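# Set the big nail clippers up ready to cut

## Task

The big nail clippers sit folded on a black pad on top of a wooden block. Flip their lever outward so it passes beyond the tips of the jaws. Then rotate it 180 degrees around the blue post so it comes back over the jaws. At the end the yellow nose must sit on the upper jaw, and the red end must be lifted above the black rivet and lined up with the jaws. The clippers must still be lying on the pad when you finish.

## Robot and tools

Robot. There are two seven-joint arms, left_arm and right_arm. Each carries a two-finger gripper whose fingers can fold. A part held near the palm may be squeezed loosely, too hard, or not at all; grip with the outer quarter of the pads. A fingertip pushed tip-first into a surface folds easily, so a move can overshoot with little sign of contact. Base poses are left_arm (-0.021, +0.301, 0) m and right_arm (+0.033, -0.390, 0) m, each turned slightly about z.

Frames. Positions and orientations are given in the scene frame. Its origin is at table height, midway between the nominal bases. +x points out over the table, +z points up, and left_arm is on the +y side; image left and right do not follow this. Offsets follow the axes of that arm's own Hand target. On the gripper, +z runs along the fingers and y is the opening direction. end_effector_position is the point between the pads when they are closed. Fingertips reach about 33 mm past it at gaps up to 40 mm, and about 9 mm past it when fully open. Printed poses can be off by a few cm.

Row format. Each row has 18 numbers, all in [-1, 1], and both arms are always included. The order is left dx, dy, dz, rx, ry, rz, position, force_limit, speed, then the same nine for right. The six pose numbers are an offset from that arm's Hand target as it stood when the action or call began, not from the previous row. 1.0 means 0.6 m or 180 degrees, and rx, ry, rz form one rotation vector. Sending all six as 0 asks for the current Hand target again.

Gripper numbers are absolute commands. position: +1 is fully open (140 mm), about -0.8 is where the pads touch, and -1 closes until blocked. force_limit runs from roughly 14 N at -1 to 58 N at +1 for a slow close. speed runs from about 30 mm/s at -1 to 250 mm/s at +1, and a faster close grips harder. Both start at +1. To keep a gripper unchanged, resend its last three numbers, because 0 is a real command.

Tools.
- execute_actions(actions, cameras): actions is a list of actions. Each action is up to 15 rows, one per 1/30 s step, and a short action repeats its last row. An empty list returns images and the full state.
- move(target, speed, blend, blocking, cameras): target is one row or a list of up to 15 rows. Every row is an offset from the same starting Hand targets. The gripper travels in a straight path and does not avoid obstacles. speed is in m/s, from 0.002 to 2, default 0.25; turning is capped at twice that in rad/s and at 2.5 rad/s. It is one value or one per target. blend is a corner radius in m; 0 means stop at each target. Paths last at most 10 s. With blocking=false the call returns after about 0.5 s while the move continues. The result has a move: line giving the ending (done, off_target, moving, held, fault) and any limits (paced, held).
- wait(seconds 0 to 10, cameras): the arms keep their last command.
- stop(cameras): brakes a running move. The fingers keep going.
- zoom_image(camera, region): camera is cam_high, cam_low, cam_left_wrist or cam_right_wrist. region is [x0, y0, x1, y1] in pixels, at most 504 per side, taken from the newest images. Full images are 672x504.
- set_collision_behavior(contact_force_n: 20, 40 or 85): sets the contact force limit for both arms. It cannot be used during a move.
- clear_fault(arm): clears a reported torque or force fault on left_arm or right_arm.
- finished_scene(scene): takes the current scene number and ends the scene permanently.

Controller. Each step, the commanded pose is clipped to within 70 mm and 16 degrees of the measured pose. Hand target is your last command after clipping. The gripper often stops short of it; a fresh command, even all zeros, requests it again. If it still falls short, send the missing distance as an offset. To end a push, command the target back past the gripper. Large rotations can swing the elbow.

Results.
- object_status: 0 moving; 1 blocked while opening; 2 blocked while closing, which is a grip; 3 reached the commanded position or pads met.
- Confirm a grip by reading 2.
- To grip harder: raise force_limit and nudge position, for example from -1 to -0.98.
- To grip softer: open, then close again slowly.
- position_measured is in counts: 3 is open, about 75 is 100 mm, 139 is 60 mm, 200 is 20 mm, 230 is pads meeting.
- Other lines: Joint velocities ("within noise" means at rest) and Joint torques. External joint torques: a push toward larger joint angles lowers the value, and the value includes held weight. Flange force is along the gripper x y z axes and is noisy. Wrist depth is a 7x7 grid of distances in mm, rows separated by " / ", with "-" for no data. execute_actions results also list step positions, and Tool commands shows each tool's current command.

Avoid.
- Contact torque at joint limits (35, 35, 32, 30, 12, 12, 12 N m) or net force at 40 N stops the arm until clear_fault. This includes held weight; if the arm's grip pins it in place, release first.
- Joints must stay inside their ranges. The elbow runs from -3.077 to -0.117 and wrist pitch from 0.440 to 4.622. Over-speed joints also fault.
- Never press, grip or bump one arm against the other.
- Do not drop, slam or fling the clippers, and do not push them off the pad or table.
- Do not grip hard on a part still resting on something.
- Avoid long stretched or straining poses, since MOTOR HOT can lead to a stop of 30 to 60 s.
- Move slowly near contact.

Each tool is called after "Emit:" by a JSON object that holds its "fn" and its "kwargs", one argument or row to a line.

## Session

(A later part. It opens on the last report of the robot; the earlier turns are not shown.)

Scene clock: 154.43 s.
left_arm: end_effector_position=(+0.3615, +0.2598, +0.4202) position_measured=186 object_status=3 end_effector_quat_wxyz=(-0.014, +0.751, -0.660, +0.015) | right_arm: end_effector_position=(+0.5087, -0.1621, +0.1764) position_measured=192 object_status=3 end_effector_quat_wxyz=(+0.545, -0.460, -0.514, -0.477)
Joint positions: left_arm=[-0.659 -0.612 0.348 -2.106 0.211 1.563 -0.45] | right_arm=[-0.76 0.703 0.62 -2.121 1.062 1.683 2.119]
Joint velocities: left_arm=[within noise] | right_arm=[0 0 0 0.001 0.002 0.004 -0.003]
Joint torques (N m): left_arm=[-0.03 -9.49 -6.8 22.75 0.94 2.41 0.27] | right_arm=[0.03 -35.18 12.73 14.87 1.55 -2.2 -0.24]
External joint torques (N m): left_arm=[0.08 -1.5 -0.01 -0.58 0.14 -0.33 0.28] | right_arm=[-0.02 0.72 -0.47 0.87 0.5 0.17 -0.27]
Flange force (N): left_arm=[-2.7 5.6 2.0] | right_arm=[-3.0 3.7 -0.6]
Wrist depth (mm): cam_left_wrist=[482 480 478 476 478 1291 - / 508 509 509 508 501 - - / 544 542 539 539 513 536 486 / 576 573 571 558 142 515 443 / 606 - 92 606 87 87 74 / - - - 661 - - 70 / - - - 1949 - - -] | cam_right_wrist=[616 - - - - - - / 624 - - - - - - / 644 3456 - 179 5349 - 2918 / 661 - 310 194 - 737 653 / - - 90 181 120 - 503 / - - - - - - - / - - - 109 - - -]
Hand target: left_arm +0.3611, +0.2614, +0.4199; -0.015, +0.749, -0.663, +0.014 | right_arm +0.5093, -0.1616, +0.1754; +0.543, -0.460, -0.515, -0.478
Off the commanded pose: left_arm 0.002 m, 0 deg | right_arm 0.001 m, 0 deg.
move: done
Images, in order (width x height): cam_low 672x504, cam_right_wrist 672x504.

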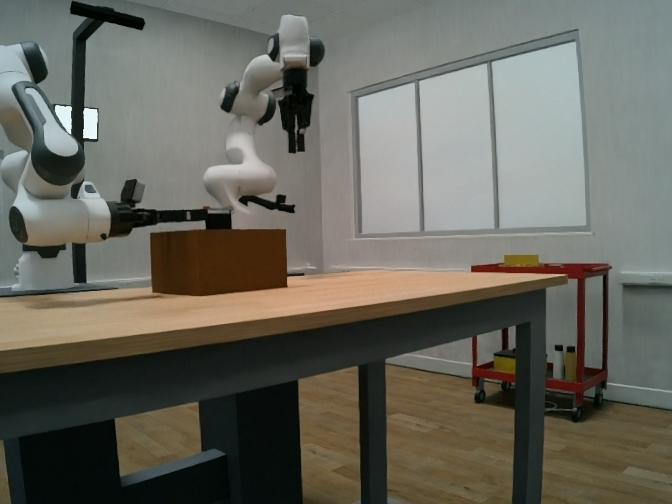

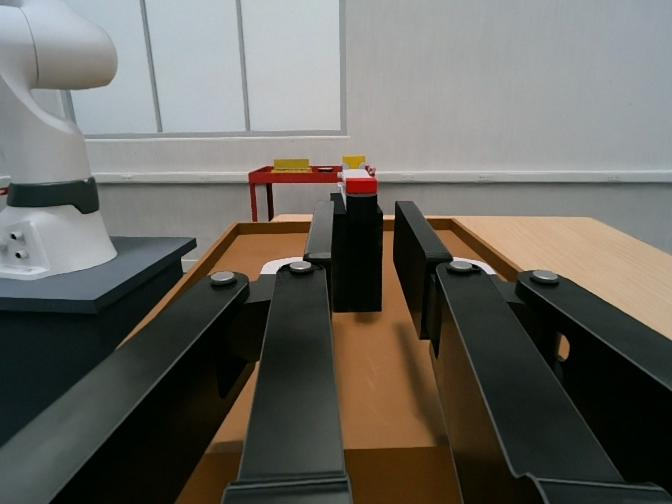

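Emit:
{"fn": "move", "kwargs": {
  "target": [0,0,0,0,0,0,-0.45,-1,-1, 0,-0.0022,0.0183,0,0,0,-0.5,-1,0],
  "speed": 0.03,
  "cameras": ["cam_low","cam_right_wrist"]
}}

Emit:
{"fn": "zoom_image", "kwargs": {
  "camera": "cam_right_wrist",
  "region": [290, 150, 450, 310]
}}

Emit:
{"fn": "zoom_image", "kwargs": {
  "camera": "cam_low",
  "region": [160, 180, 260, 260]
}}

Scene clock: 156.17 s.
left_arm: end_effector_position=(+0.3615, +0.2598, +0.4202) position_measured=186 object_status=3 end_effector_quat_wxyz=(-0.014, +0.751, -0.660, +0.015) | right_arm: end_effector_position=(+0.5062, -0.1517, +0.1769) position_measured=192 object_status=3 end_effector_quat_wxyz=(+0.545, -0.460, -0.513, -0.477)
Joint positions: left_arm=[-0.659 -0.612 0.348 -2.106 0.211 1.563 -0.45] | right_arm=[-0.753 0.698 0.631 -2.137 1.079 1.7 2.112]
Joint velocities: left_arm=[within noise] | right_arm=[0.002 -0.001 0 0 0.001 0.004 -0.003]
Joint torques (N m): left_arm=[-0.04 -9.53 -6.75 22.72 0.95 2.41 0.29] | right_arm=[-0.02 -34.72 13.07 14.81 1.47 -2.23 -0.26]
External joint torques (N m): left_arm=[0.12 -1.51 0.11 -0.6 0.17 -0.32 0.29] | right_arm=[0.12 0.7 -0.03 0.85 0.47 0.14 -0.29]
Flange force (N): left_arm=[-2.9 5.5 2.1] | right_arm=[-2.7 3.7 0.1]
Wrist depth (mm): cam_left_wrist=[481 481 481 482 476 1307 1299 / 506 510 506 510 517 674 515 / 542 543 539 542 546 - 490 / 577 573 565 564 141 580 447 / 610 - 91 610 87 87 445 / - - - 663 - - 70 / - - - 1949 - - -] | cam_right_wrist=[612 3304 - - - - - / 616 2675 3353 - 3304 2956 2340 / 633 - 4012 200 3120 - - / 644 - 315 183 - 739 722 / - - 90 182 120 - 506 / - - - - - - - / - - - - - - -]
Hand target: left_arm +0.3611, +0.2614, +0.4199; -0.015, +0.749, -0.663, +0.014 | right_arm +0.5067, -0.1509, +0.1759; +0.543, -0.460, -0.515, -0.478
Off the commanded pose: left_arm 0.002 m, 0 deg | right_arm 0.001 m, 0 deg.
move: done
Images, in order (width x height): cam_low 672x504, cam_right_wrist 672x504.

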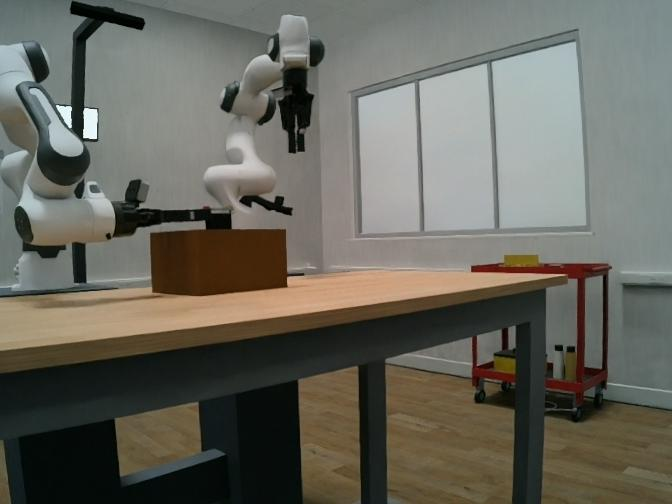

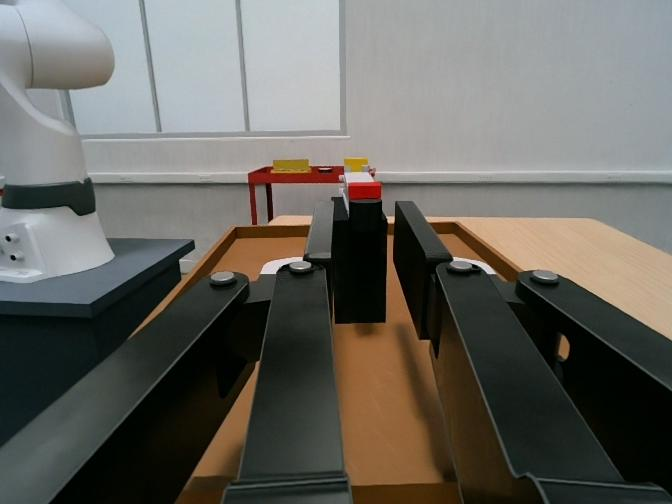

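Scaled by 3.150 from the camera's 672x504 image, which has a finer 960x720 frame.

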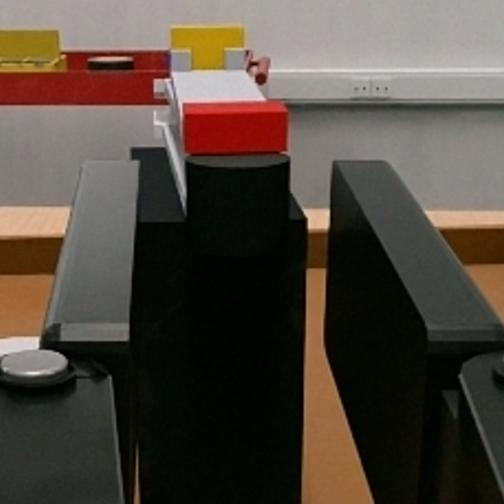

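Scaled by 5.040 from the camera's 672x504 image, which has a finer 960x720 frame.

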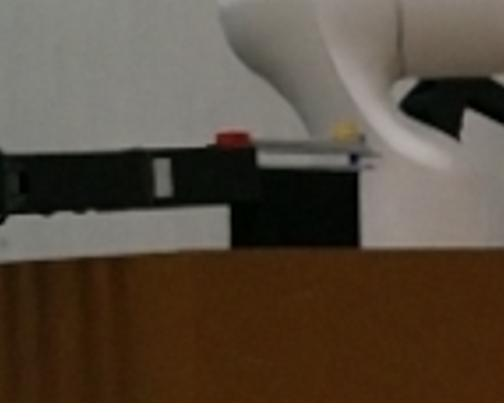

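Emit:
{"fn": "move", "kwargs": {
  "target": [0,0,0,0,0,0,-0.45,-1,-1, 0,-0.0005,-0.0045,0,0,0,-0.5,-1,0],
  "speed": 0.03
}}

Emit:
{"fn": "execute_actions", "kwargs": {
  "actions": [
    [[0,0,0,0,0,0,-0.45,-1,-1, 0,0,0,0,0,0,-1,-1,-1]],
    [[0,0,0,0,0,0,-0.45,-1,-1, 0,0,0,0,0,0,-1,-1,-1]],
    [[0,0,0,0,0,0,-0.45,-1,-1, 0,0,0,0,0,0,-1,-1,-1]],
    [[0,0,0,0,0,0,-0.45,-1,-1, 0,0,0,0,0,0,-1,-1,-1]]
  ],
  "cameras": ["cam_low","cam_right_wrist"]
}}

Emit:
{"fn": "zoom_image", "kwargs": {
  "camera": "cam_right_wrist",
  "region": [290, 150, 450, 310]
}}

Emit:
{"fn": "zoom_image", "kwargs": {
  "camera": "cam_low",
  "region": [160, 180, 260, 260]
}}

Scene clock: 161.63 s.
left_arm: end_effector_position=(+0.3615, +0.2598, +0.4202) position_measured=186 object_status=3 end_effector_quat_wxyz=(-0.014, +0.751, -0.660, +0.015) | right_arm: end_effector_position=(+0.5065, -0.1523, +0.1763) position_measured=192 object_status=3 end_effector_quat_wxyz=(+0.544, -0.460, -0.513, -0.477)
Joint positions: left_arm=[-0.659 -0.612 0.348 -2.106 0.211 1.563 -0.45] | right_arm=[-0.753 0.698 0.63 -2.137 1.079 1.7 2.11]
Joint torques (N m): left_arm=[-0.09 -9.54 -6.76 22.76 0.95 2.4 0.25] | right_arm=[-0.23 -34.79 12.6 15.38 0.81 -2.42 -0.12]
External joint torques (N m): left_arm=[-0.04 -1.37 -0.01 -0.69 0.14 -0.34 0.26] | right_arm=[-0.17 0.64 -0.54 1.46 -0.2 -0.06 -0.15]
Flange force (N): left_arm=[-2.5 5.4 2.1] | right_arm=[-3.6 5.5 -2.7]
Wrist depth (mm): cam_left_wrist=[479 482 479 479 487 1291 - / 511 509 510 509 510 1247 - / 540 543 539 547 560 669 486 / 573 574 565 562 142 - 444 / 608 - 91 616 87 87 75 / - - - 661 - - 70 / - - - 1966 - - -] | cam_right_wrist=[607 - - - - - - / 609 5761 - 3036 - - - / 638 3036 4012 197 - 3120 3404 / 663 788 275 183 - 729 663 / - - 90 170 - - 501 / - - - - - - - / - - - - - - -]
Hand target: left_arm +0.3611, +0.2614, +0.4199; -0.015, +0.749, -0.663, +0.014 | right_arm +0.5068, -0.1536, +0.1758; +0.543, -0.460, -0.515, -0.478
Off the commanded pose: left_arm 0.002 m, 0 deg | right_arm 0.001 m, 0 deg.
move: done

Scene clock: 163.83 s.
left_arm: end_effector_position=(+0.3615, +0.2598, +0.4202) position_measured=186 object_status=3 end_effector_quat_wxyz=(-0.014, +0.751, -0.660, +0.015) | right_arm: end_effector_position=(+0.5066, -0.1524, +0.1762) position_measured=211 object_status=2 end_effector_quat_wxyz=(+0.544, -0.461, -0.513, -0.477)
Joint positions: left_arm=[-0.659 -0.612 0.348 -2.106 0.211 1.563 -0.45] | right_arm=[-0.753 0.698 0.63 -2.137 1.079 1.7 2.11]
Joint torques (N m): left_arm=[-0.04 -9.54 -6.76 22.78 0.93 2.41 0.21] | right_arm=[-0.09 -34.7 12.19 15.39 0.83 -2.32 -0.15]
External joint torques (N m): left_arm=[0.03 -1.5 0 -0.54 0.13 -0.31 0.22] | right_arm=[-0.09 0.66 -0.96 1.53 -0.17 0.05 -0.18]
External joint torques at the end of the 1st action: left_arm=[0.04 -1.39 -0.02 -0.67 0.14 -0.33 0.21] | right_arm=[-0.02 0.56 -0.92 1.69 -0.19 0.07 -0.2]
External joint torques at the end of the 2nd action: left_arm=[0.01 -1.43 0.04 -0.62 0.15 -0.32 0.23] | right_arm=[-0.02 0.83 -0.91 1.41 -0.2 0.03 -0.21]
External joint torques at the end of the 3rd action: left_arm=[0.05 -1.48 0 -0.55 0.15 -0.32 0.25] | right_arm=[-0.05 0.76 -0.82 1.56 -0.15 0.04 -0.17]
Flange force (N): left_arm=[-2.5 5.5 1.9] | right_arm=[-4.3 5.9 -2.9]
Flange force at the end of the 1st action (N): left_arm=[-2.5 5.5 2.2] | right_arm=[-4.2 6.3 -3.0]
Flange force at the end of the 2nd action (N): left_arm=[-2.6 5.4 2.1] | right_arm=[-4.6 5.8 -2.8]
Flange force at the end of the 3rd action (N): left_arm=[-2.6 5.4 1.9] | right_arm=[-4.4 6.2 -2.8]
Wrist depth (mm): cam_left_wrist=[481 479 482 478 481 1291 - / 508 509 509 510 512 1495 - / 540 542 542 540 796 528 490 / 573 582 567 558 142 - 445 / 611 - 91 608 87 87 444 / - - - 661 - - 70 / - - - 1984 - - -] | cam_right_wrist=[606 3036 - - - - - / 619 - - - 2612 2808 - / 638 - 2740 196 - - - / 647 - 307 137 124 737 659 / - - 90 90 - - 500 / - - - - - - - / - - - - - - -]
Hand target: left_arm +0.3611, +0.2614, +0.4199; -0.015, +0.749, -0.663, +0.014 | right_arm +0.5068, -0.1536, +0.1758; +0.543, -0.460, -0.515, -0.478
Off the commanded pose: left_arm 0.002 m, 0 deg | right_arm 0.001 m, 0 deg.
Step readings (end_effector_position of left_arm | right_arm; steps 1 to 15: 1st action; 16 to 30: 2nd action; 31 to 45: 3rd action; 46 to 60: 4th action):
0: (+0.3615, +0.2598, +0.4202) | (+0.5065, -0.1523, +0.1763)
1: (+0.3615, +0.2598, +0.4202) | (+0.5065, -0.1523, +0.1763)
2: (+0.3615, +0.2598, +0.4202) | (+0.5065, -0.1523, +0.1763)
4: (+0.3615, +0.2598, +0.4202) | (+0.5065, -0.1524, +0.1763)
8: (+0.3615, +0.2598, +0.4202) | (+0.5065, -0.1524, +0.1762)
15: (+0.3615, +0.2598, +0.4202) | (+0.5066, -0.1524, +0.1762)
16: (+0.3615, +0.2598, +0.4202) | (+0.5066, -0.1524, +0.1762)
17: (+0.3615, +0.2598, +0.4202) | (+0.5066, -0.1524, +0.1762)
19: (+0.3615, +0.2598, +0.4202) | (+0.5066, -0.1524, +0.1762)
23: (+0.3615, +0.2598, +0.4202) | (+0.5066, -0.1524, +0.1762)
30: (+0.3615, +0.2598, +0.4202) | (+0.5066, -0.1524, +0.1762)
31: (+0.3615, +0.2598, +0.4202) | (+0.5066, -0.1524, +0.1762)
32: (+0.3615, +0.2598, +0.4202) | (+0.5066, -0.1524, +0.1762)
34: (+0.3615, +0.2598, +0.4202) | (+0.5066, -0.1524, +0.1762)
38: (+0.3615, +0.2598, +0.4202) | (+0.5066, -0.1524, +0.1762)
45: (+0.3615, +0.2598, +0.4202) | (+0.5066, -0.1524, +0.1762)
46: (+0.3615, +0.2598, +0.4202) | (+0.5066, -0.1524, +0.1762)
47: (+0.3615, +0.2598, +0.4202) | (+0.5066, -0.1524, +0.1762)
49: (+0.3615, +0.2598, +0.4202) | (+0.5066, -0.1524, +0.1762)
53: (+0.3615, +0.2598, +0.4202) | (+0.5066, -0.1524, +0.1762)
60: (+0.3615, +0.2598, +0.4202) | (+0.5066, -0.1524, +0.1762)
Images, in order (width x height): cam_low 672x504, cam_right_wrist 672x504.

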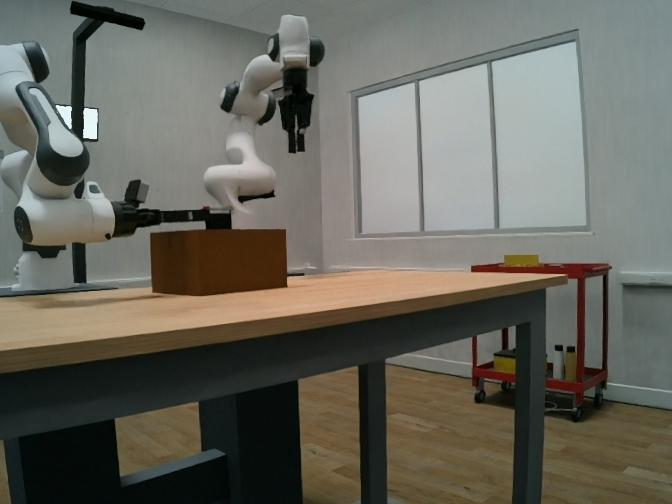

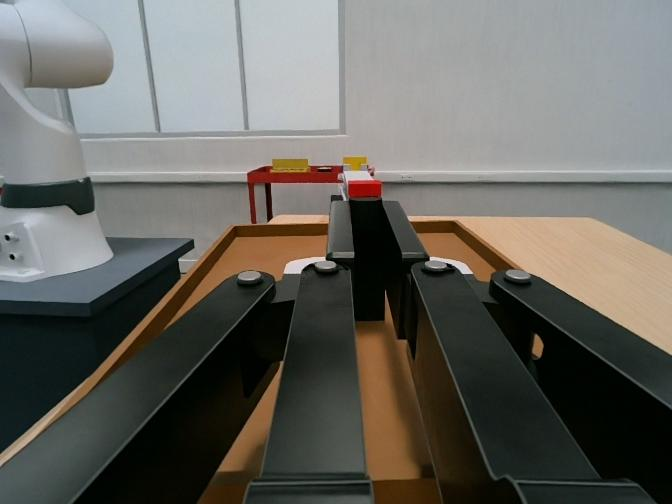

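Scaled by 3.150 from the camera's 672x504 image, which has a finer 960x720 frame.

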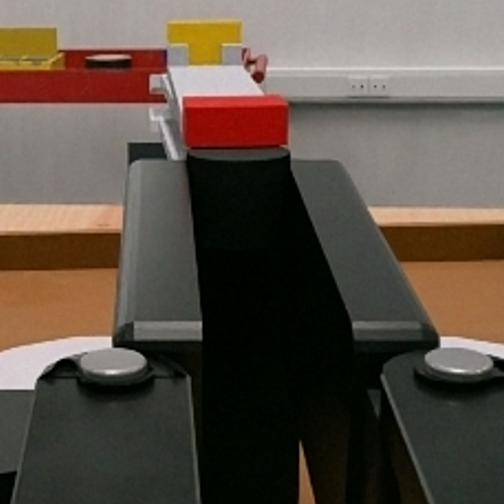

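Scaled by 5.040 from the camera's 672x504 image, which has a finer 960x720 frame.

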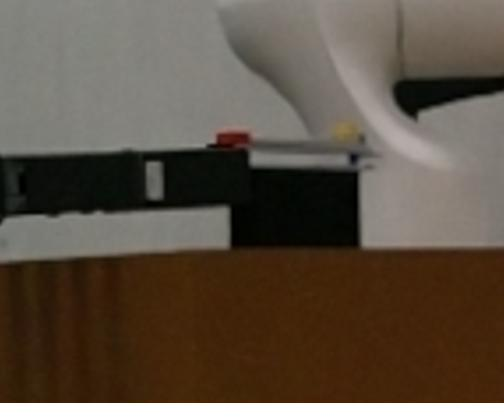

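Emit:
{"fn": "move", "kwargs": {
  "target": [
    [0.6925,-0.1597,0.041,0,0,0,-0.45,-1,-1, 0,0,0,0,0,0,-1,-1,-1],
    [0.6925,-0.1597,0.1543,0,0,0,-0.45,-1,-1, 0,0,0,0,0,0,-1,-1,-1]
  ],
  "speed": [0.3,0.15],
  "blend": 0.02,
  "cameras": ["all"]
}}

Emit:
{"fn": "zoom_image", "kwargs": {
  "camera": "cam_left_wrist",
  "region": [270, 110, 430, 310]
}}

Scene clock: 167.13 s.
left_arm: end_effector_position=(+0.5105, -0.1377, +0.3312) position_measured=186 object_status=3 end_effector_quat_wxyz=(-0.016, +0.746, -0.666, +0.012) | right_arm: end_effector_position=(+0.5066, -0.1524, +0.1762) position_measured=211 object_status=2 end_effector_quat_wxyz=(+0.544, -0.461, -0.513, -0.477)
Joint positions: left_arm=[-0.85 0.424 0.149 -1.209 -0.031 1.655 -0.789] | right_arm=[-0.753 0.698 0.63 -2.137 1.079 1.7 2.11]
Joint velocities: left_arm=[-0.001 0.001 0 0.001 0 0.004 -0.003] | right_arm=[within noise]
Joint torques (N m): left_arm=[-0.22 -46.03 2.31 23.65 0.83 2.92 -0.23] | right_arm=[-0.13 -34.68 12.25 15.48 0.82 -2.34 -0.15]
External joint torques (N m): left_arm=[-0.33 -0.55 0.12 -0.84 -0.04 0.19 -0.22] | right_arm=[-0.12 0.71 -0.91 1.64 -0.17 0.03 -0.18]
Flange force (N): left_arm=[-6.0 6.7 3.8] | right_arm=[-4.4 6.3 -3.1]
Wrist depth (mm): cam_left_wrist=[400 398 386 234 282 393 399 / 423 421 302 290 301 415 1339 / 454 450 434 270 312 444 1426 / 486 486 470 271 142 476 1475 / 517 - 92 360 87 87 91 / - - - 560 - - 70 / - - - 616 - - -] | cam_right_wrist=[585 - - - - - - / 631 - - - - - - / 642 - 4085 196 - - - / 649 - 313 137 137 741 653 / - - 91 90 - - 501 / - - - - - - - / - - - - - - -]
Hand target: left_arm +0.5103, -0.1391, +0.3318; -0.015, +0.749, -0.663, +0.014 | right_arm +0.5068, -0.1536, +0.1758; +0.543, -0.460, -0.515, -0.478
Off the commanded pose: left_arm 0.002 m, 1 deg | right_arm 0.001 m, 0 deg.
move: done

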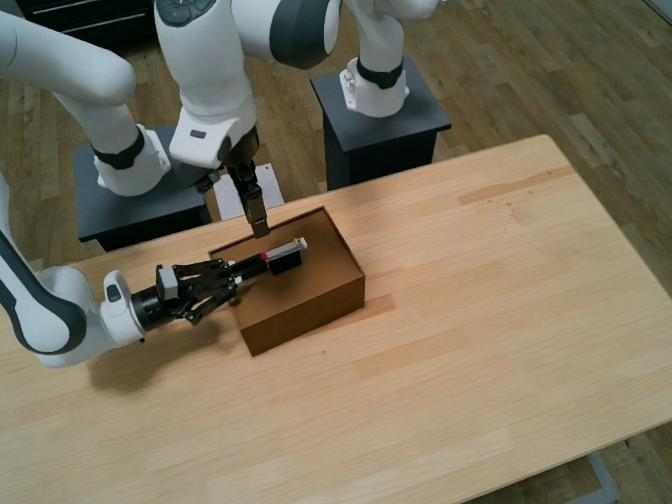

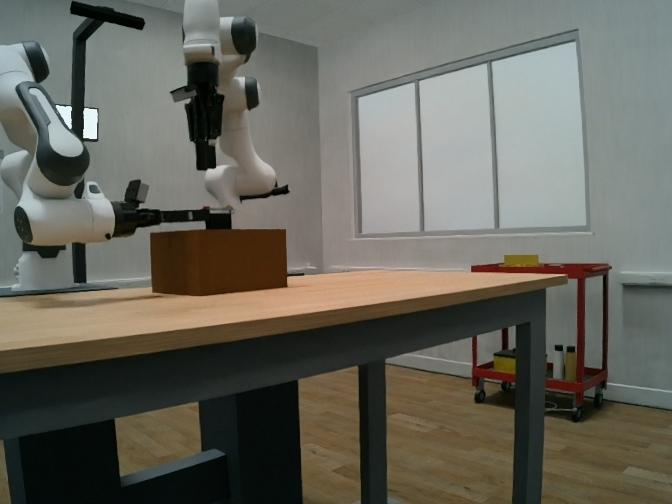

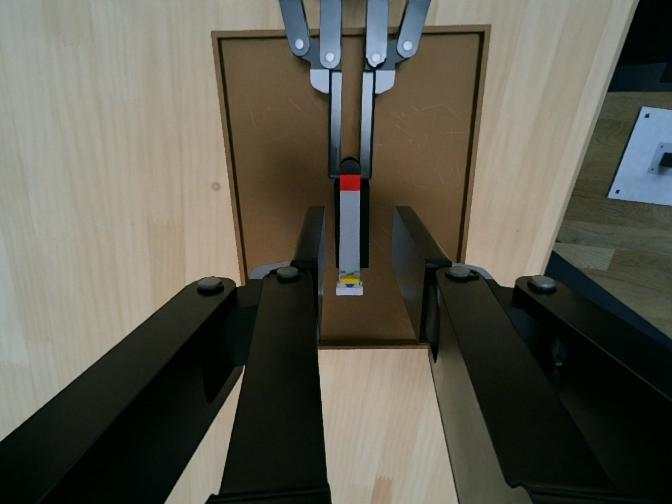

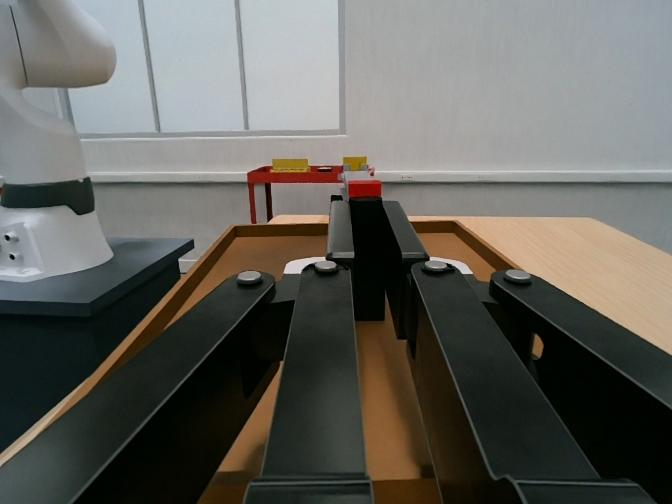

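Scaled by 2.520 from the camera's 672x504 image, which has a finer 960x720 frame.

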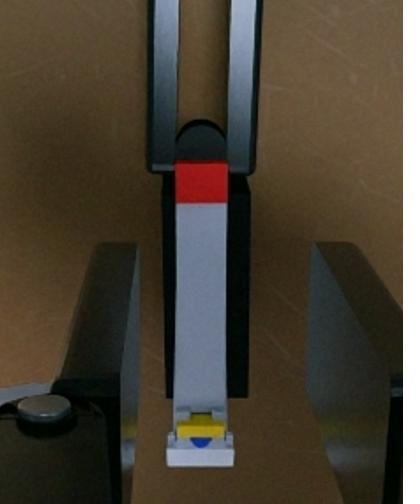

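Emit:
{"fn": "move", "kwargs": {
  "target": [-0.008,-0.0008,0.1397,0,0,0,-0.45,-1,-1, 0,0,0,0,0,0,-1,-1,-1],
  "speed": 0.08,
  "cameras": ["cam_left_wrist","cam_right_wrist","cam_low"]
}}

Emit:
{"fn": "zoom_image", "kwargs": {
  "camera": "cam_left_wrist",
  "region": [290, 150, 430, 310]
}}

Emit:
{"fn": "zoom_image", "kwargs": {
  "camera": "cam_right_wrist",
  "region": [290, 100, 450, 260]
}}

Emit:
{"fn": "zoom_image", "kwargs": {
  "camera": "cam_low",
  "region": [160, 160, 260, 240]
}}

Scene clock: 171.00 s.
left_arm: end_effector_position=(+0.5136, -0.1329, +0.2477) position_measured=186 object_status=3 end_effector_quat_wxyz=(-0.015, +0.749, -0.663, +0.012) | right_arm: end_effector_position=(+0.5066, -0.1524, +0.1762) position_measured=211 object_status=2 end_effector_quat_wxyz=(+0.544, -0.461, -0.513, -0.477)
Joint positions: left_arm=[-0.852 0.407 0.149 -1.449 -0.031 1.878 -0.79] | right_arm=[-0.753 0.698 0.63 -2.137 1.079 1.7 2.11]
Joint velocities: left_arm=[0.001 0 0.001 -0.001 -0.001 0.004 0] | right_arm=[within noise]
Joint torques (N m): left_arm=[0.03 -45.69 2.47 24.04 0.76 2.92 0] | right_arm=[-0.07 -34.67 12.2 15.45 0.8 -2.33 -0.17]
External joint torques (N m): left_arm=[0.15 -0.5 0.37 -0.87 -0.05 0.21 0] | right_arm=[0 0.79 -0.94 1.54 -0.2 0.04 -0.2]
Flange force (N): left_arm=[-5.3 4.6 2.1] | right_arm=[-4.7 6.2 -2.9]
Wrist depth (mm): cam_left_wrist=[324 320 206 160 162 205 317 / 345 343 217 219 217 332 338 / 369 368 235 175 232 353 361 / 397 394 245 179 142 377 1364 / 420 - 92 196 87 87 91 / - - - 289 - - 70 / - - - 499 - - -] | cam_right_wrist=[591 2612 - 149 151 - 3510 / 635 - - 159 - - - / 640 - 4780 166 - 3683 - / 651 - 310 137 123 734 657 / - - 90 90 - - 500 / - - - - - - - / - - - - - - -]
Hand target: left_arm +0.5135, -0.1340, +0.2481; -0.015, +0.749, -0.663, +0.014 | right_arm +0.5068, -0.1536, +0.1758; +0.543, -0.460, -0.515, -0.478
Off the commanded pose: left_arm 0.001 m, 0 deg | right_arm 0.001 m, 0 deg.
move: done
Images, in order (width x height): cam_low 672x504, cam_left_wrist 672x504, cam_right_wrist 672x504.

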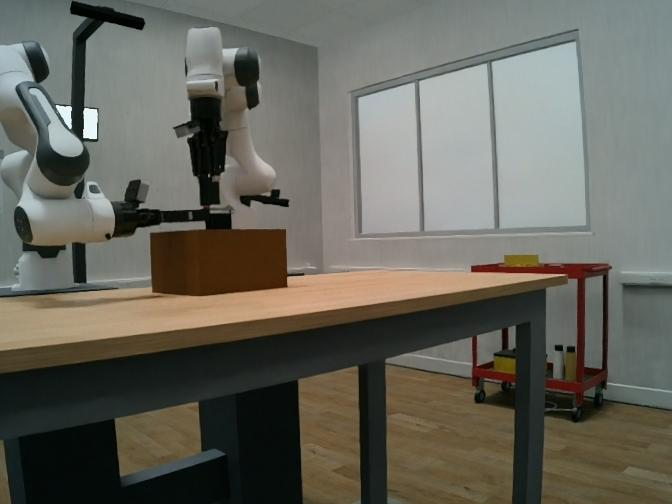

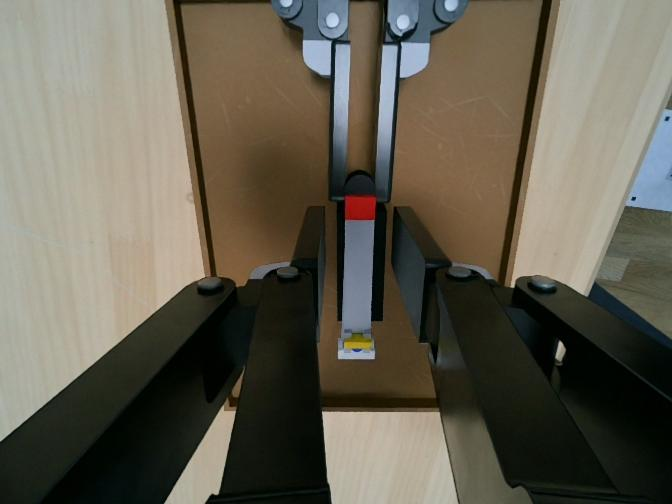

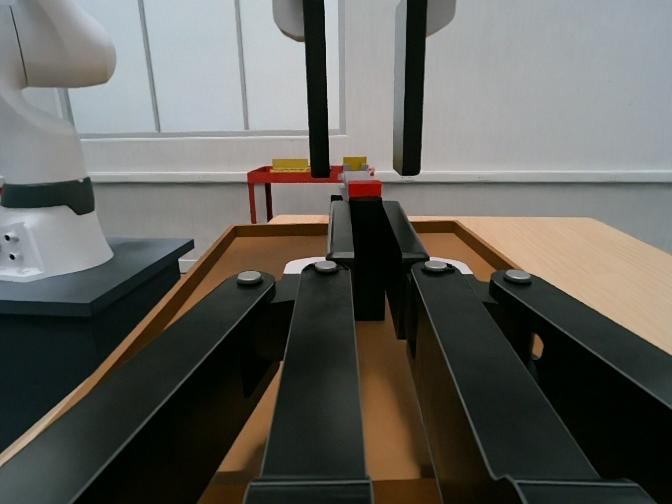

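Scaled by 3.150 from the camera's 672x504 image, which has a finer 960x720 frame.

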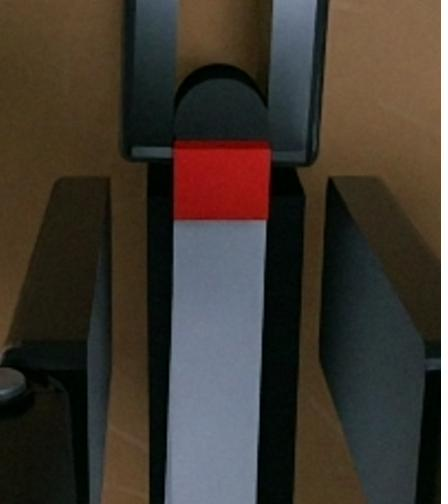

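Scaled by 3.150 from the camera's 672x504 image, which has a finer 960x720 frame.

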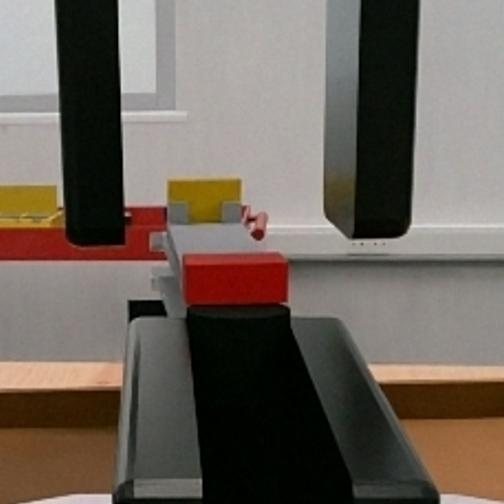

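Scaled by 5.040 from the camera's 672x504 image, which has a finer 960x720 frame.

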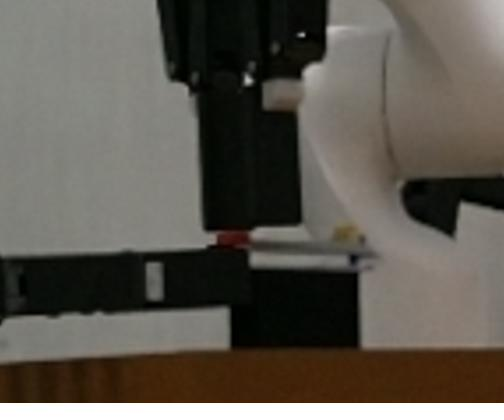

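Emit:
{"fn": "move", "kwargs": {
  "target": [0,0.0008,0.0077,0,0,0,-0.45,-1,-1, 0,0,0,0,0,0,-1,-1,-1],
  "speed": 0.03,
  "cameras": ["cam_right_wrist"]
}}

Emit:
{"fn": "zoom_image", "kwargs": {
  "camera": "cam_right_wrist",
  "region": [290, 100, 450, 260]
}}

Scene clock: 173.17 s.
left_arm: end_effector_position=(+0.5136, -0.1325, +0.2435) position_measured=186 object_status=3 end_effector_quat_wxyz=(-0.015, +0.749, -0.663, +0.013) | right_arm: end_effector_position=(+0.5066, -0.1524, +0.1762) position_measured=211 object_status=2 end_effector_quat_wxyz=(+0.544, -0.461, -0.513, -0.477)
Joint positions: left_arm=[-0.852 0.407 0.149 -1.46 -0.031 1.89 -0.79] | right_arm=[-0.753 0.698 0.63 -2.137 1.079 1.7 2.11]
Joint velocities: left_arm=[-0.001 0 0.001 0.001 0 0.005 -0.002] | right_arm=[within noise]
Joint torques (N m): left_arm=[-0.09 -45.29 2.49 24.1 0.76 2.88 0.02] | right_arm=[-0.06 -34.77 12.27 15.5 0.82 -2.32 -0.16]
External joint torques (N m): left_arm=[-0.14 -0.13 0.26 -0.75 -0.05 0.18 0.02] | right_arm=[0.07 0.67 -0.8 1.6 -0.18 0.04 -0.19]
Flange force (N): left_arm=[-3.7 3.5 1.8] | right_arm=[-4.4 6.3 -2.7]
Wrist depth (mm): cam_left_wrist=[320 317 203 159 158 201 314 / 341 339 216 213 214 216 332 / 364 363 230 170 228 231 361 / 391 390 240 177 142 376 1364 / 414 - 91 188 87 87 794 / - - - 283 - - 70 / - - - 492 - - -] | cam_right_wrist=[598 - - 152 151 - - / 617 - - - - - - / 638 2553 3808 167 3164 - - / 651 - 960 137 137 820 659 / - - 91 90 - - 504 / - - - - - - - / - - - - - - -]
Hand target: left_arm +0.5133, -0.1340, +0.2434; -0.015, +0.749, -0.663, +0.014 | right_arm +0.5068, -0.1536, +0.1758; +0.543, -0.460, -0.515, -0.478
Off the commanded pose: left_arm 0.002 m, 0 deg | right_arm 0.001 m, 0 deg.
move: done
Images, in order (width x height): cam_right_wrist 672x504.

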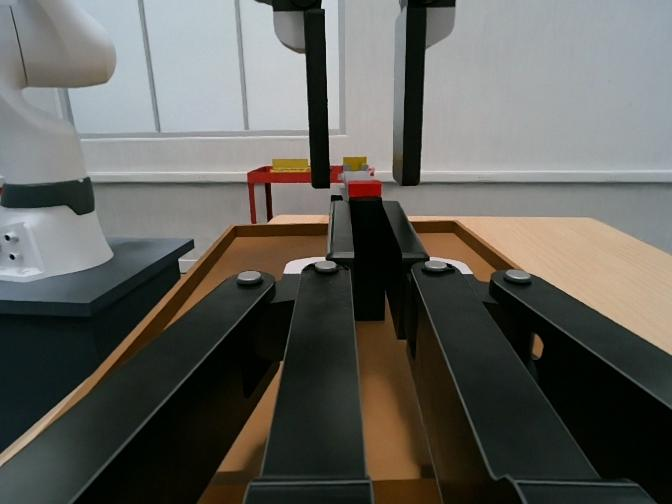

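Scaled by 3.150 from the camera's 672x504 image, which has a finer 960x720 frame.

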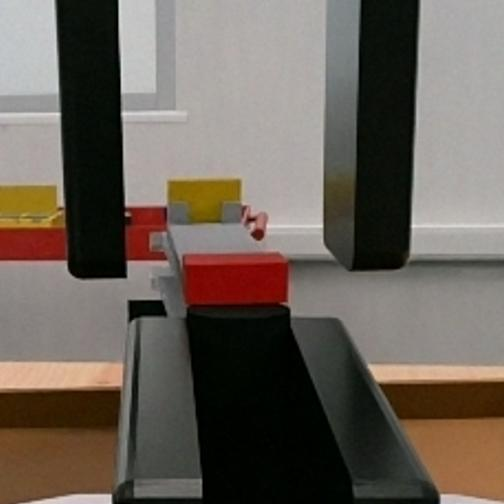

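Emit:
{"fn": "execute_actions", "kwargs": {
  "actions": [
    [[0,0,0,0,0,0,-1,-1,-1, 0,0,0,0,0,0,-1,-1,-1]],
    [[0,0,0,0,0,0,-1,-1,-1, 0,0,0,0,0,0,-1,-1,-1]],
    [[0,0,0,0,0,0,-1,-1,-1, 0,0,0,0,0,0,-1,-1,-1]],
    [[0,0,0,0,0,0,-1,-1,-1, 0,0,0,0,0,0,-1,-1,-1]]
  ],
  "cameras": ["cam_left_wrist","cam_right_wrist"]
}}

Emit:
{"fn": "zoom_image", "kwargs": {
  "camera": "cam_right_wrist",
  "region": [290, 100, 450, 260]
}}

Emit:
{"fn": "zoom_image", "kwargs": {
  "camera": "cam_left_wrist",
  "region": [290, 150, 430, 310]
}}

Scene clock: 175.83 s.
left_arm: end_effector_position=(+0.5138, -0.1327, +0.2435) position_measured=211 object_status=2 end_effector_quat_wxyz=(-0.015, +0.749, -0.663, +0.013) | right_arm: end_effector_position=(+0.5066, -0.1524, +0.1762) position_measured=211 object_status=2 end_effector_quat_wxyz=(+0.544, -0.461, -0.513, -0.477)
Joint positions: left_arm=[-0.852 0.407 0.149 -1.46 -0.031 1.891 -0.79] | right_arm=[-0.753 0.698 0.63 -2.137 1.079 1.7 2.11]
Joint torques (N m): left_arm=[-0.05 -45.3 2.5 24.07 0.79 2.99 -0.01] | right_arm=[-0.09 -34.74 12.2 15.5 0.82 -2.43 -0.16]
External joint torques (N m): left_arm=[-0.21 -0.13 0.19 -0.78 -0.02 0.28 -0.01] | right_arm=[-0.04 0.62 -0.91 1.65 -0.17 -0.06 -0.19]
External joint torques at the end of the 1st action: left_arm=[-0.2 -0.2 0.21 -0.84 -0.03 0.27 0.01] | right_arm=[0.07 0.83 -0.88 1.42 -0.18 0.04 -0.18]
External joint torques at the end of the 2nd action: left_arm=[0.12 -0.22 0.5 -0.85 0 0.27 0] | right_arm=[-0.01 0.68 -0.91 1.54 -0.19 -0.02 -0.23]
External joint torques at the end of the 3rd action: left_arm=[-0.17 -0.3 0.27 -0.72 -0.03 0.29 0.04] | right_arm=[0.09 0.87 -0.88 1.48 -0.18 -0.05 -0.16]
Flange force (N): left_arm=[-3.8 3.9 2.1] | right_arm=[-4.2 6.2 -3.1]
Flange force at the end of the 1st action (N): left_arm=[-4.3 4.2 2.2] | right_arm=[-4.6 6.0 -2.7]
Flange force at the end of the 2nd action (N): left_arm=[-4.6 3.9 2.2] | right_arm=[-4.3 5.9 -2.9]
Flange force at the end of the 3rd action (N): left_arm=[-4.2 4.0 2.0] | right_arm=[-4.7 6.3 -2.9]
Wrist depth (mm): cam_left_wrist=[321 316 203 159 158 201 314 / 339 340 212 213 214 216 333 / 364 364 230 173 229 233 354 / 392 390 242 172 242 378 1355 / 425 - 92 92 74 84 779 / - - - - - - - / - - - - - - -] | cam_right_wrist=[587 - 3683 155 154 - - / 607 - - 174 - - - / 638 3209 3808 165 3566 3404 2774 / 653 - 985 137 297 725 671 / - - 90 90 - - 499 / - - - - - - - / - - - - - - -]
Hand target: left_arm +0.5133, -0.1340, +0.2434; -0.015, +0.749, -0.663, +0.014 | right_arm +0.5068, -0.1536, +0.1758; +0.543, -0.460, -0.515, -0.478
Off the commanded pose: left_arm 0.001 m, 0 deg | right_arm 0.001 m, 0 deg.
Step readings (end_effector_position of left_arm | right_arm; steps 1 to 15: 1st action; 16 to 30: 2nd action; 31 to 45: 3rd action; 46 to 60: 4th action):
0: (+0.5138, -0.1327, +0.2435) | (+0.5066, -0.1524, +0.1762)
1: (+0.5138, -0.1327, +0.2435) | (+0.5066, -0.1524, +0.1762)
2: (+0.5138, -0.1327, +0.2435) | (+0.5066, -0.1524, +0.1762)
4: (+0.5138, -0.1327, +0.2435) | (+0.5066, -0.1524, +0.1762)
8: (+0.5138, -0.1327, +0.2435) | (+0.5066, -0.1524, +0.1762)
15: (+0.5138, -0.1327, +0.2435) | (+0.5066, -0.1524, +0.1762)
16: (+0.5138, -0.1327, +0.2435) | (+0.5066, -0.1524, +0.1762)
17: (+0.5138, -0.1327, +0.2435) | (+0.5066, -0.1524, +0.1762)
19: (+0.5138, -0.1327, +0.2435) | (+0.5066, -0.1524, +0.1762)
23: (+0.5138, -0.1327, +0.2435) | (+0.5066, -0.1524, +0.1762)
30: (+0.5138, -0.1327, +0.2435) | (+0.5066, -0.1524, +0.1762)
31: (+0.5138, -0.1327, +0.2435) | (+0.5066, -0.1524, +0.1762)
32: (+0.5138, -0.1327, +0.2435) | (+0.5066, -0.1524, +0.1762)
34: (+0.5138, -0.1327, +0.2435) | (+0.5066, -0.1524, +0.1762)
38: (+0.5138, -0.1327, +0.2435) | (+0.5066, -0.1524, +0.1762)
45: (+0.5138, -0.1327, +0.2435) | (+0.5066, -0.1524, +0.1762)
46: (+0.5138, -0.1327, +0.2435) | (+0.5066, -0.1524, +0.1762)
47: (+0.5138, -0.1327, +0.2435) | (+0.5066, -0.1524, +0.1762)
49: (+0.5138, -0.1327, +0.2435) | (+0.5066, -0.1524, +0.1762)
53: (+0.5138, -0.1327, +0.2435) | (+0.5066, -0.1524, +0.1762)
60: (+0.5138, -0.1327, +0.2435) | (+0.5066, -0.1524, +0.1762)
Images, in order (width x height): cam_left_wrist 672x504, cam_right_wrist 672x504.

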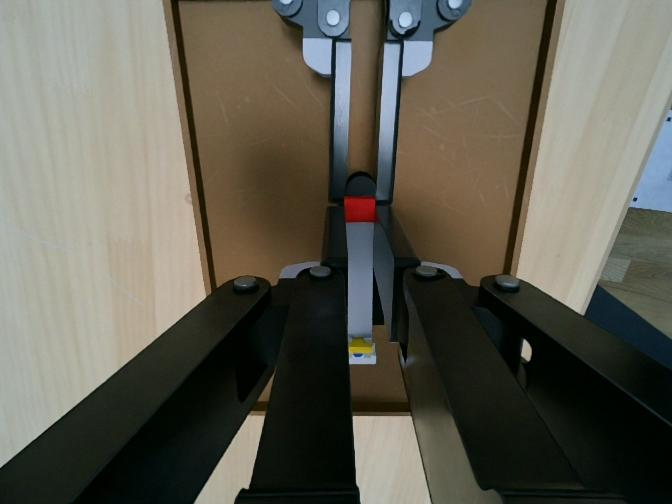

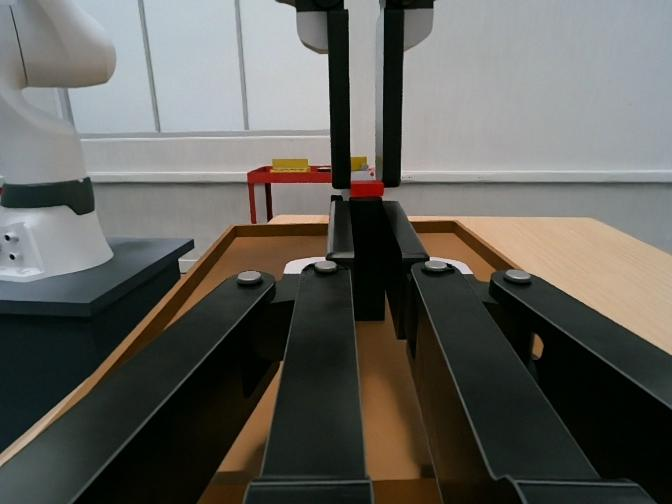

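Scaled by 3.150 from the camera's 672x504 image, which has a finer 960x720 frame.

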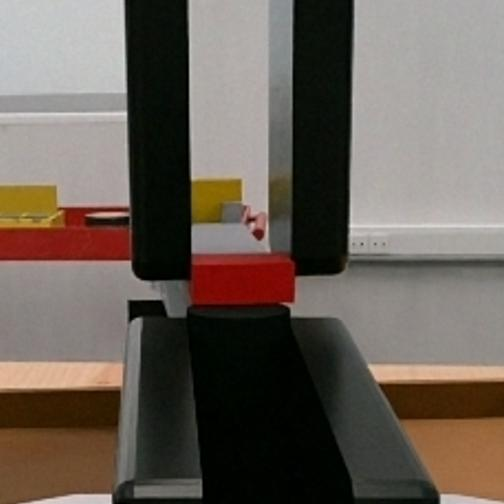

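Scaled by 3.150 from the camera's 672x504 image, which has a finer 960x720 frame.

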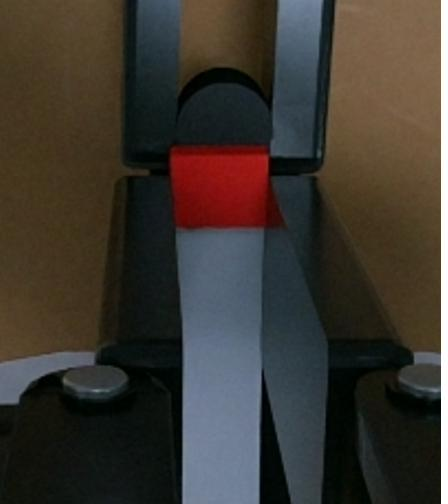

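Emit:
{"fn": "move", "kwargs": {
  "target": [
    [-0.00837,0,-0.01305,0,0.0444,0,-1,-1,-1, 0,0,0,0,0,0,-1,-1,-1],
    [-0.01712,0,-0.02342,0,0.0833,0,-1,-1,-1, 0,0,0,0,0,0,-1,-1,-1]
  ],
  "speed": 0.04,
  "blend": 0.003,
  "cameras": ["cam_left_wrist","cam_right_wrist","cam_low"]
}}

Emit:
{"fn": "zoom_image", "kwargs": {
  "camera": "cam_right_wrist",
  "region": [290, 100, 450, 260]
}}

Emit:
{"fn": "zoom_image", "kwargs": {
  "camera": "cam_low",
  "region": [160, 160, 260, 240]
}}

Emit:
{"fn": "zoom_image", "kwargs": {
  "camera": "cam_left_wrist",
  "region": [270, 150, 450, 400]
}}

Scene clock: 180.77 s.
left_arm: end_effector_position=(+0.5119, -0.1220, +0.2570) position_measured=211 object_status=2 end_effector_quat_wxyz=(+0.070, +0.743, -0.656, +0.109) | right_arm: end_effector_position=(+0.5066, -0.1524, +0.1762) position_measured=211 object_status=2 end_effector_quat_wxyz=(+0.544, -0.461, -0.514, -0.477)
Joint positions: left_arm=[-0.745 0.203 0.106 -1.779 -0.226 2.172 -0.62] | right_arm=[-0.753 0.698 0.63 -2.137 1.079 1.7 2.11]
Joint velocities: left_arm=[0.001 0 -0.001 0 0 0 0.005] | right_arm=[within noise]
Joint torques (N m): left_arm=[0.1 -39.68 0.26 24.09 0.05 3.51 0.29] | right_arm=[-0.05 -34.59 12.24 15.45 0.8 -2.15 -0.16]
External joint torques (N m): left_arm=[0.11 -0.44 -0.58 -0.98 -0.54 0.49 0.29] | right_arm=[0.01 0.82 -0.88 1.5 -0.2 0.21 -0.19]
Flange force (N): left_arm=[-4.8 4.4 1.6] | right_arm=[-4.8 6.2 -2.6]
Wrist depth (mm): cam_left_wrist=[363 364 358 191 190 358 358 / 371 370 242 241 242 361 366 / 379 378 248 190 247 369 376 / 387 386 253 172 250 379 380 / 394 - 92 91 74 84 1347 / - - - - - - - / - - - - - - -] | cam_right_wrist=[598 - - 165 3036 - - / 646 - - 3256 - - - / 635 - 3566 218 3353 3304 - / 659 - - 123 297 739 661 / - - 90 90 - - 500 / - - - - - - - / - - - - - - -]
Hand target: left_arm +0.5114, -0.1239, +0.2575; +0.072, +0.740, -0.659, +0.112 | right_arm +0.5068, -0.1536, +0.1758; +0.543, -0.460, -0.515, -0.478
Off the commanded pose: left_arm 0.002 m, 1 deg | right_arm 0.001 m, 0 deg.
move: done
Images, in order (width x height): cam_low 672x504, cam_left_wrist 672x504, cam_right_wrist 672x504.

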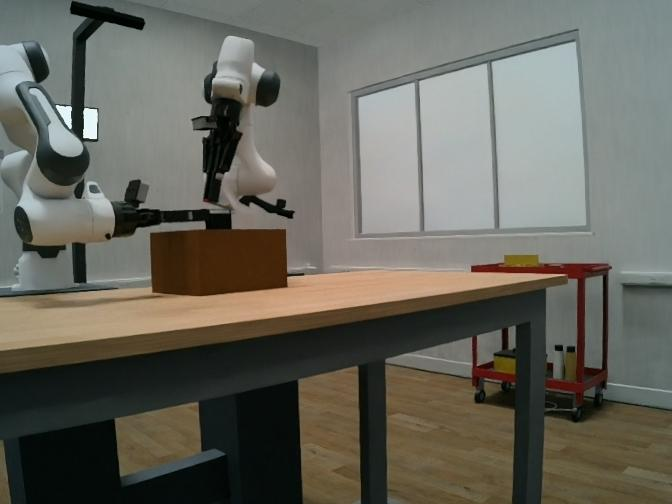

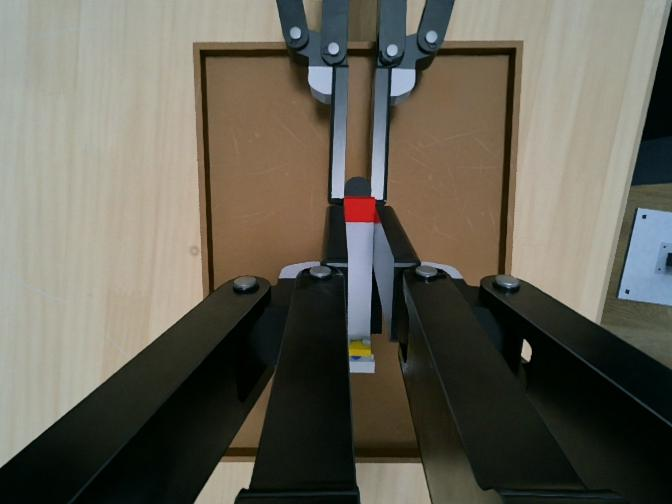

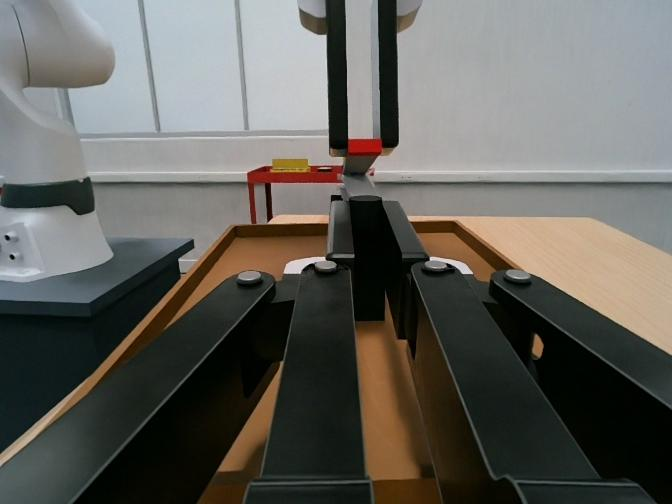

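Scaled by 3.150 from the camera's 672x504 image, which has a finer 960x720 frame.

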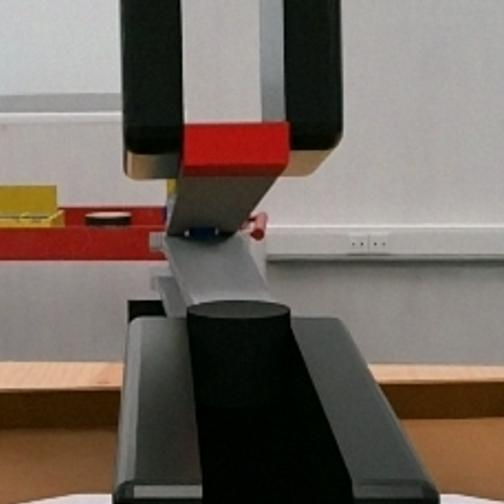

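Scaled by 5.040 from the camera's 672x504 image, which has a finer 960x720 frame.

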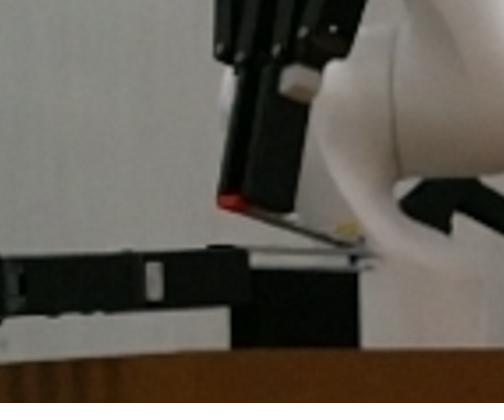

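Scaled by 2.016 from the camera's 672x504 image, which has a finer 960x720 frame.

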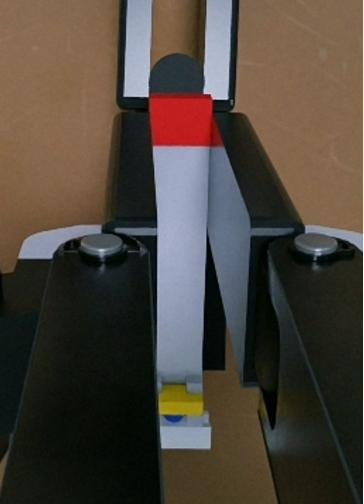

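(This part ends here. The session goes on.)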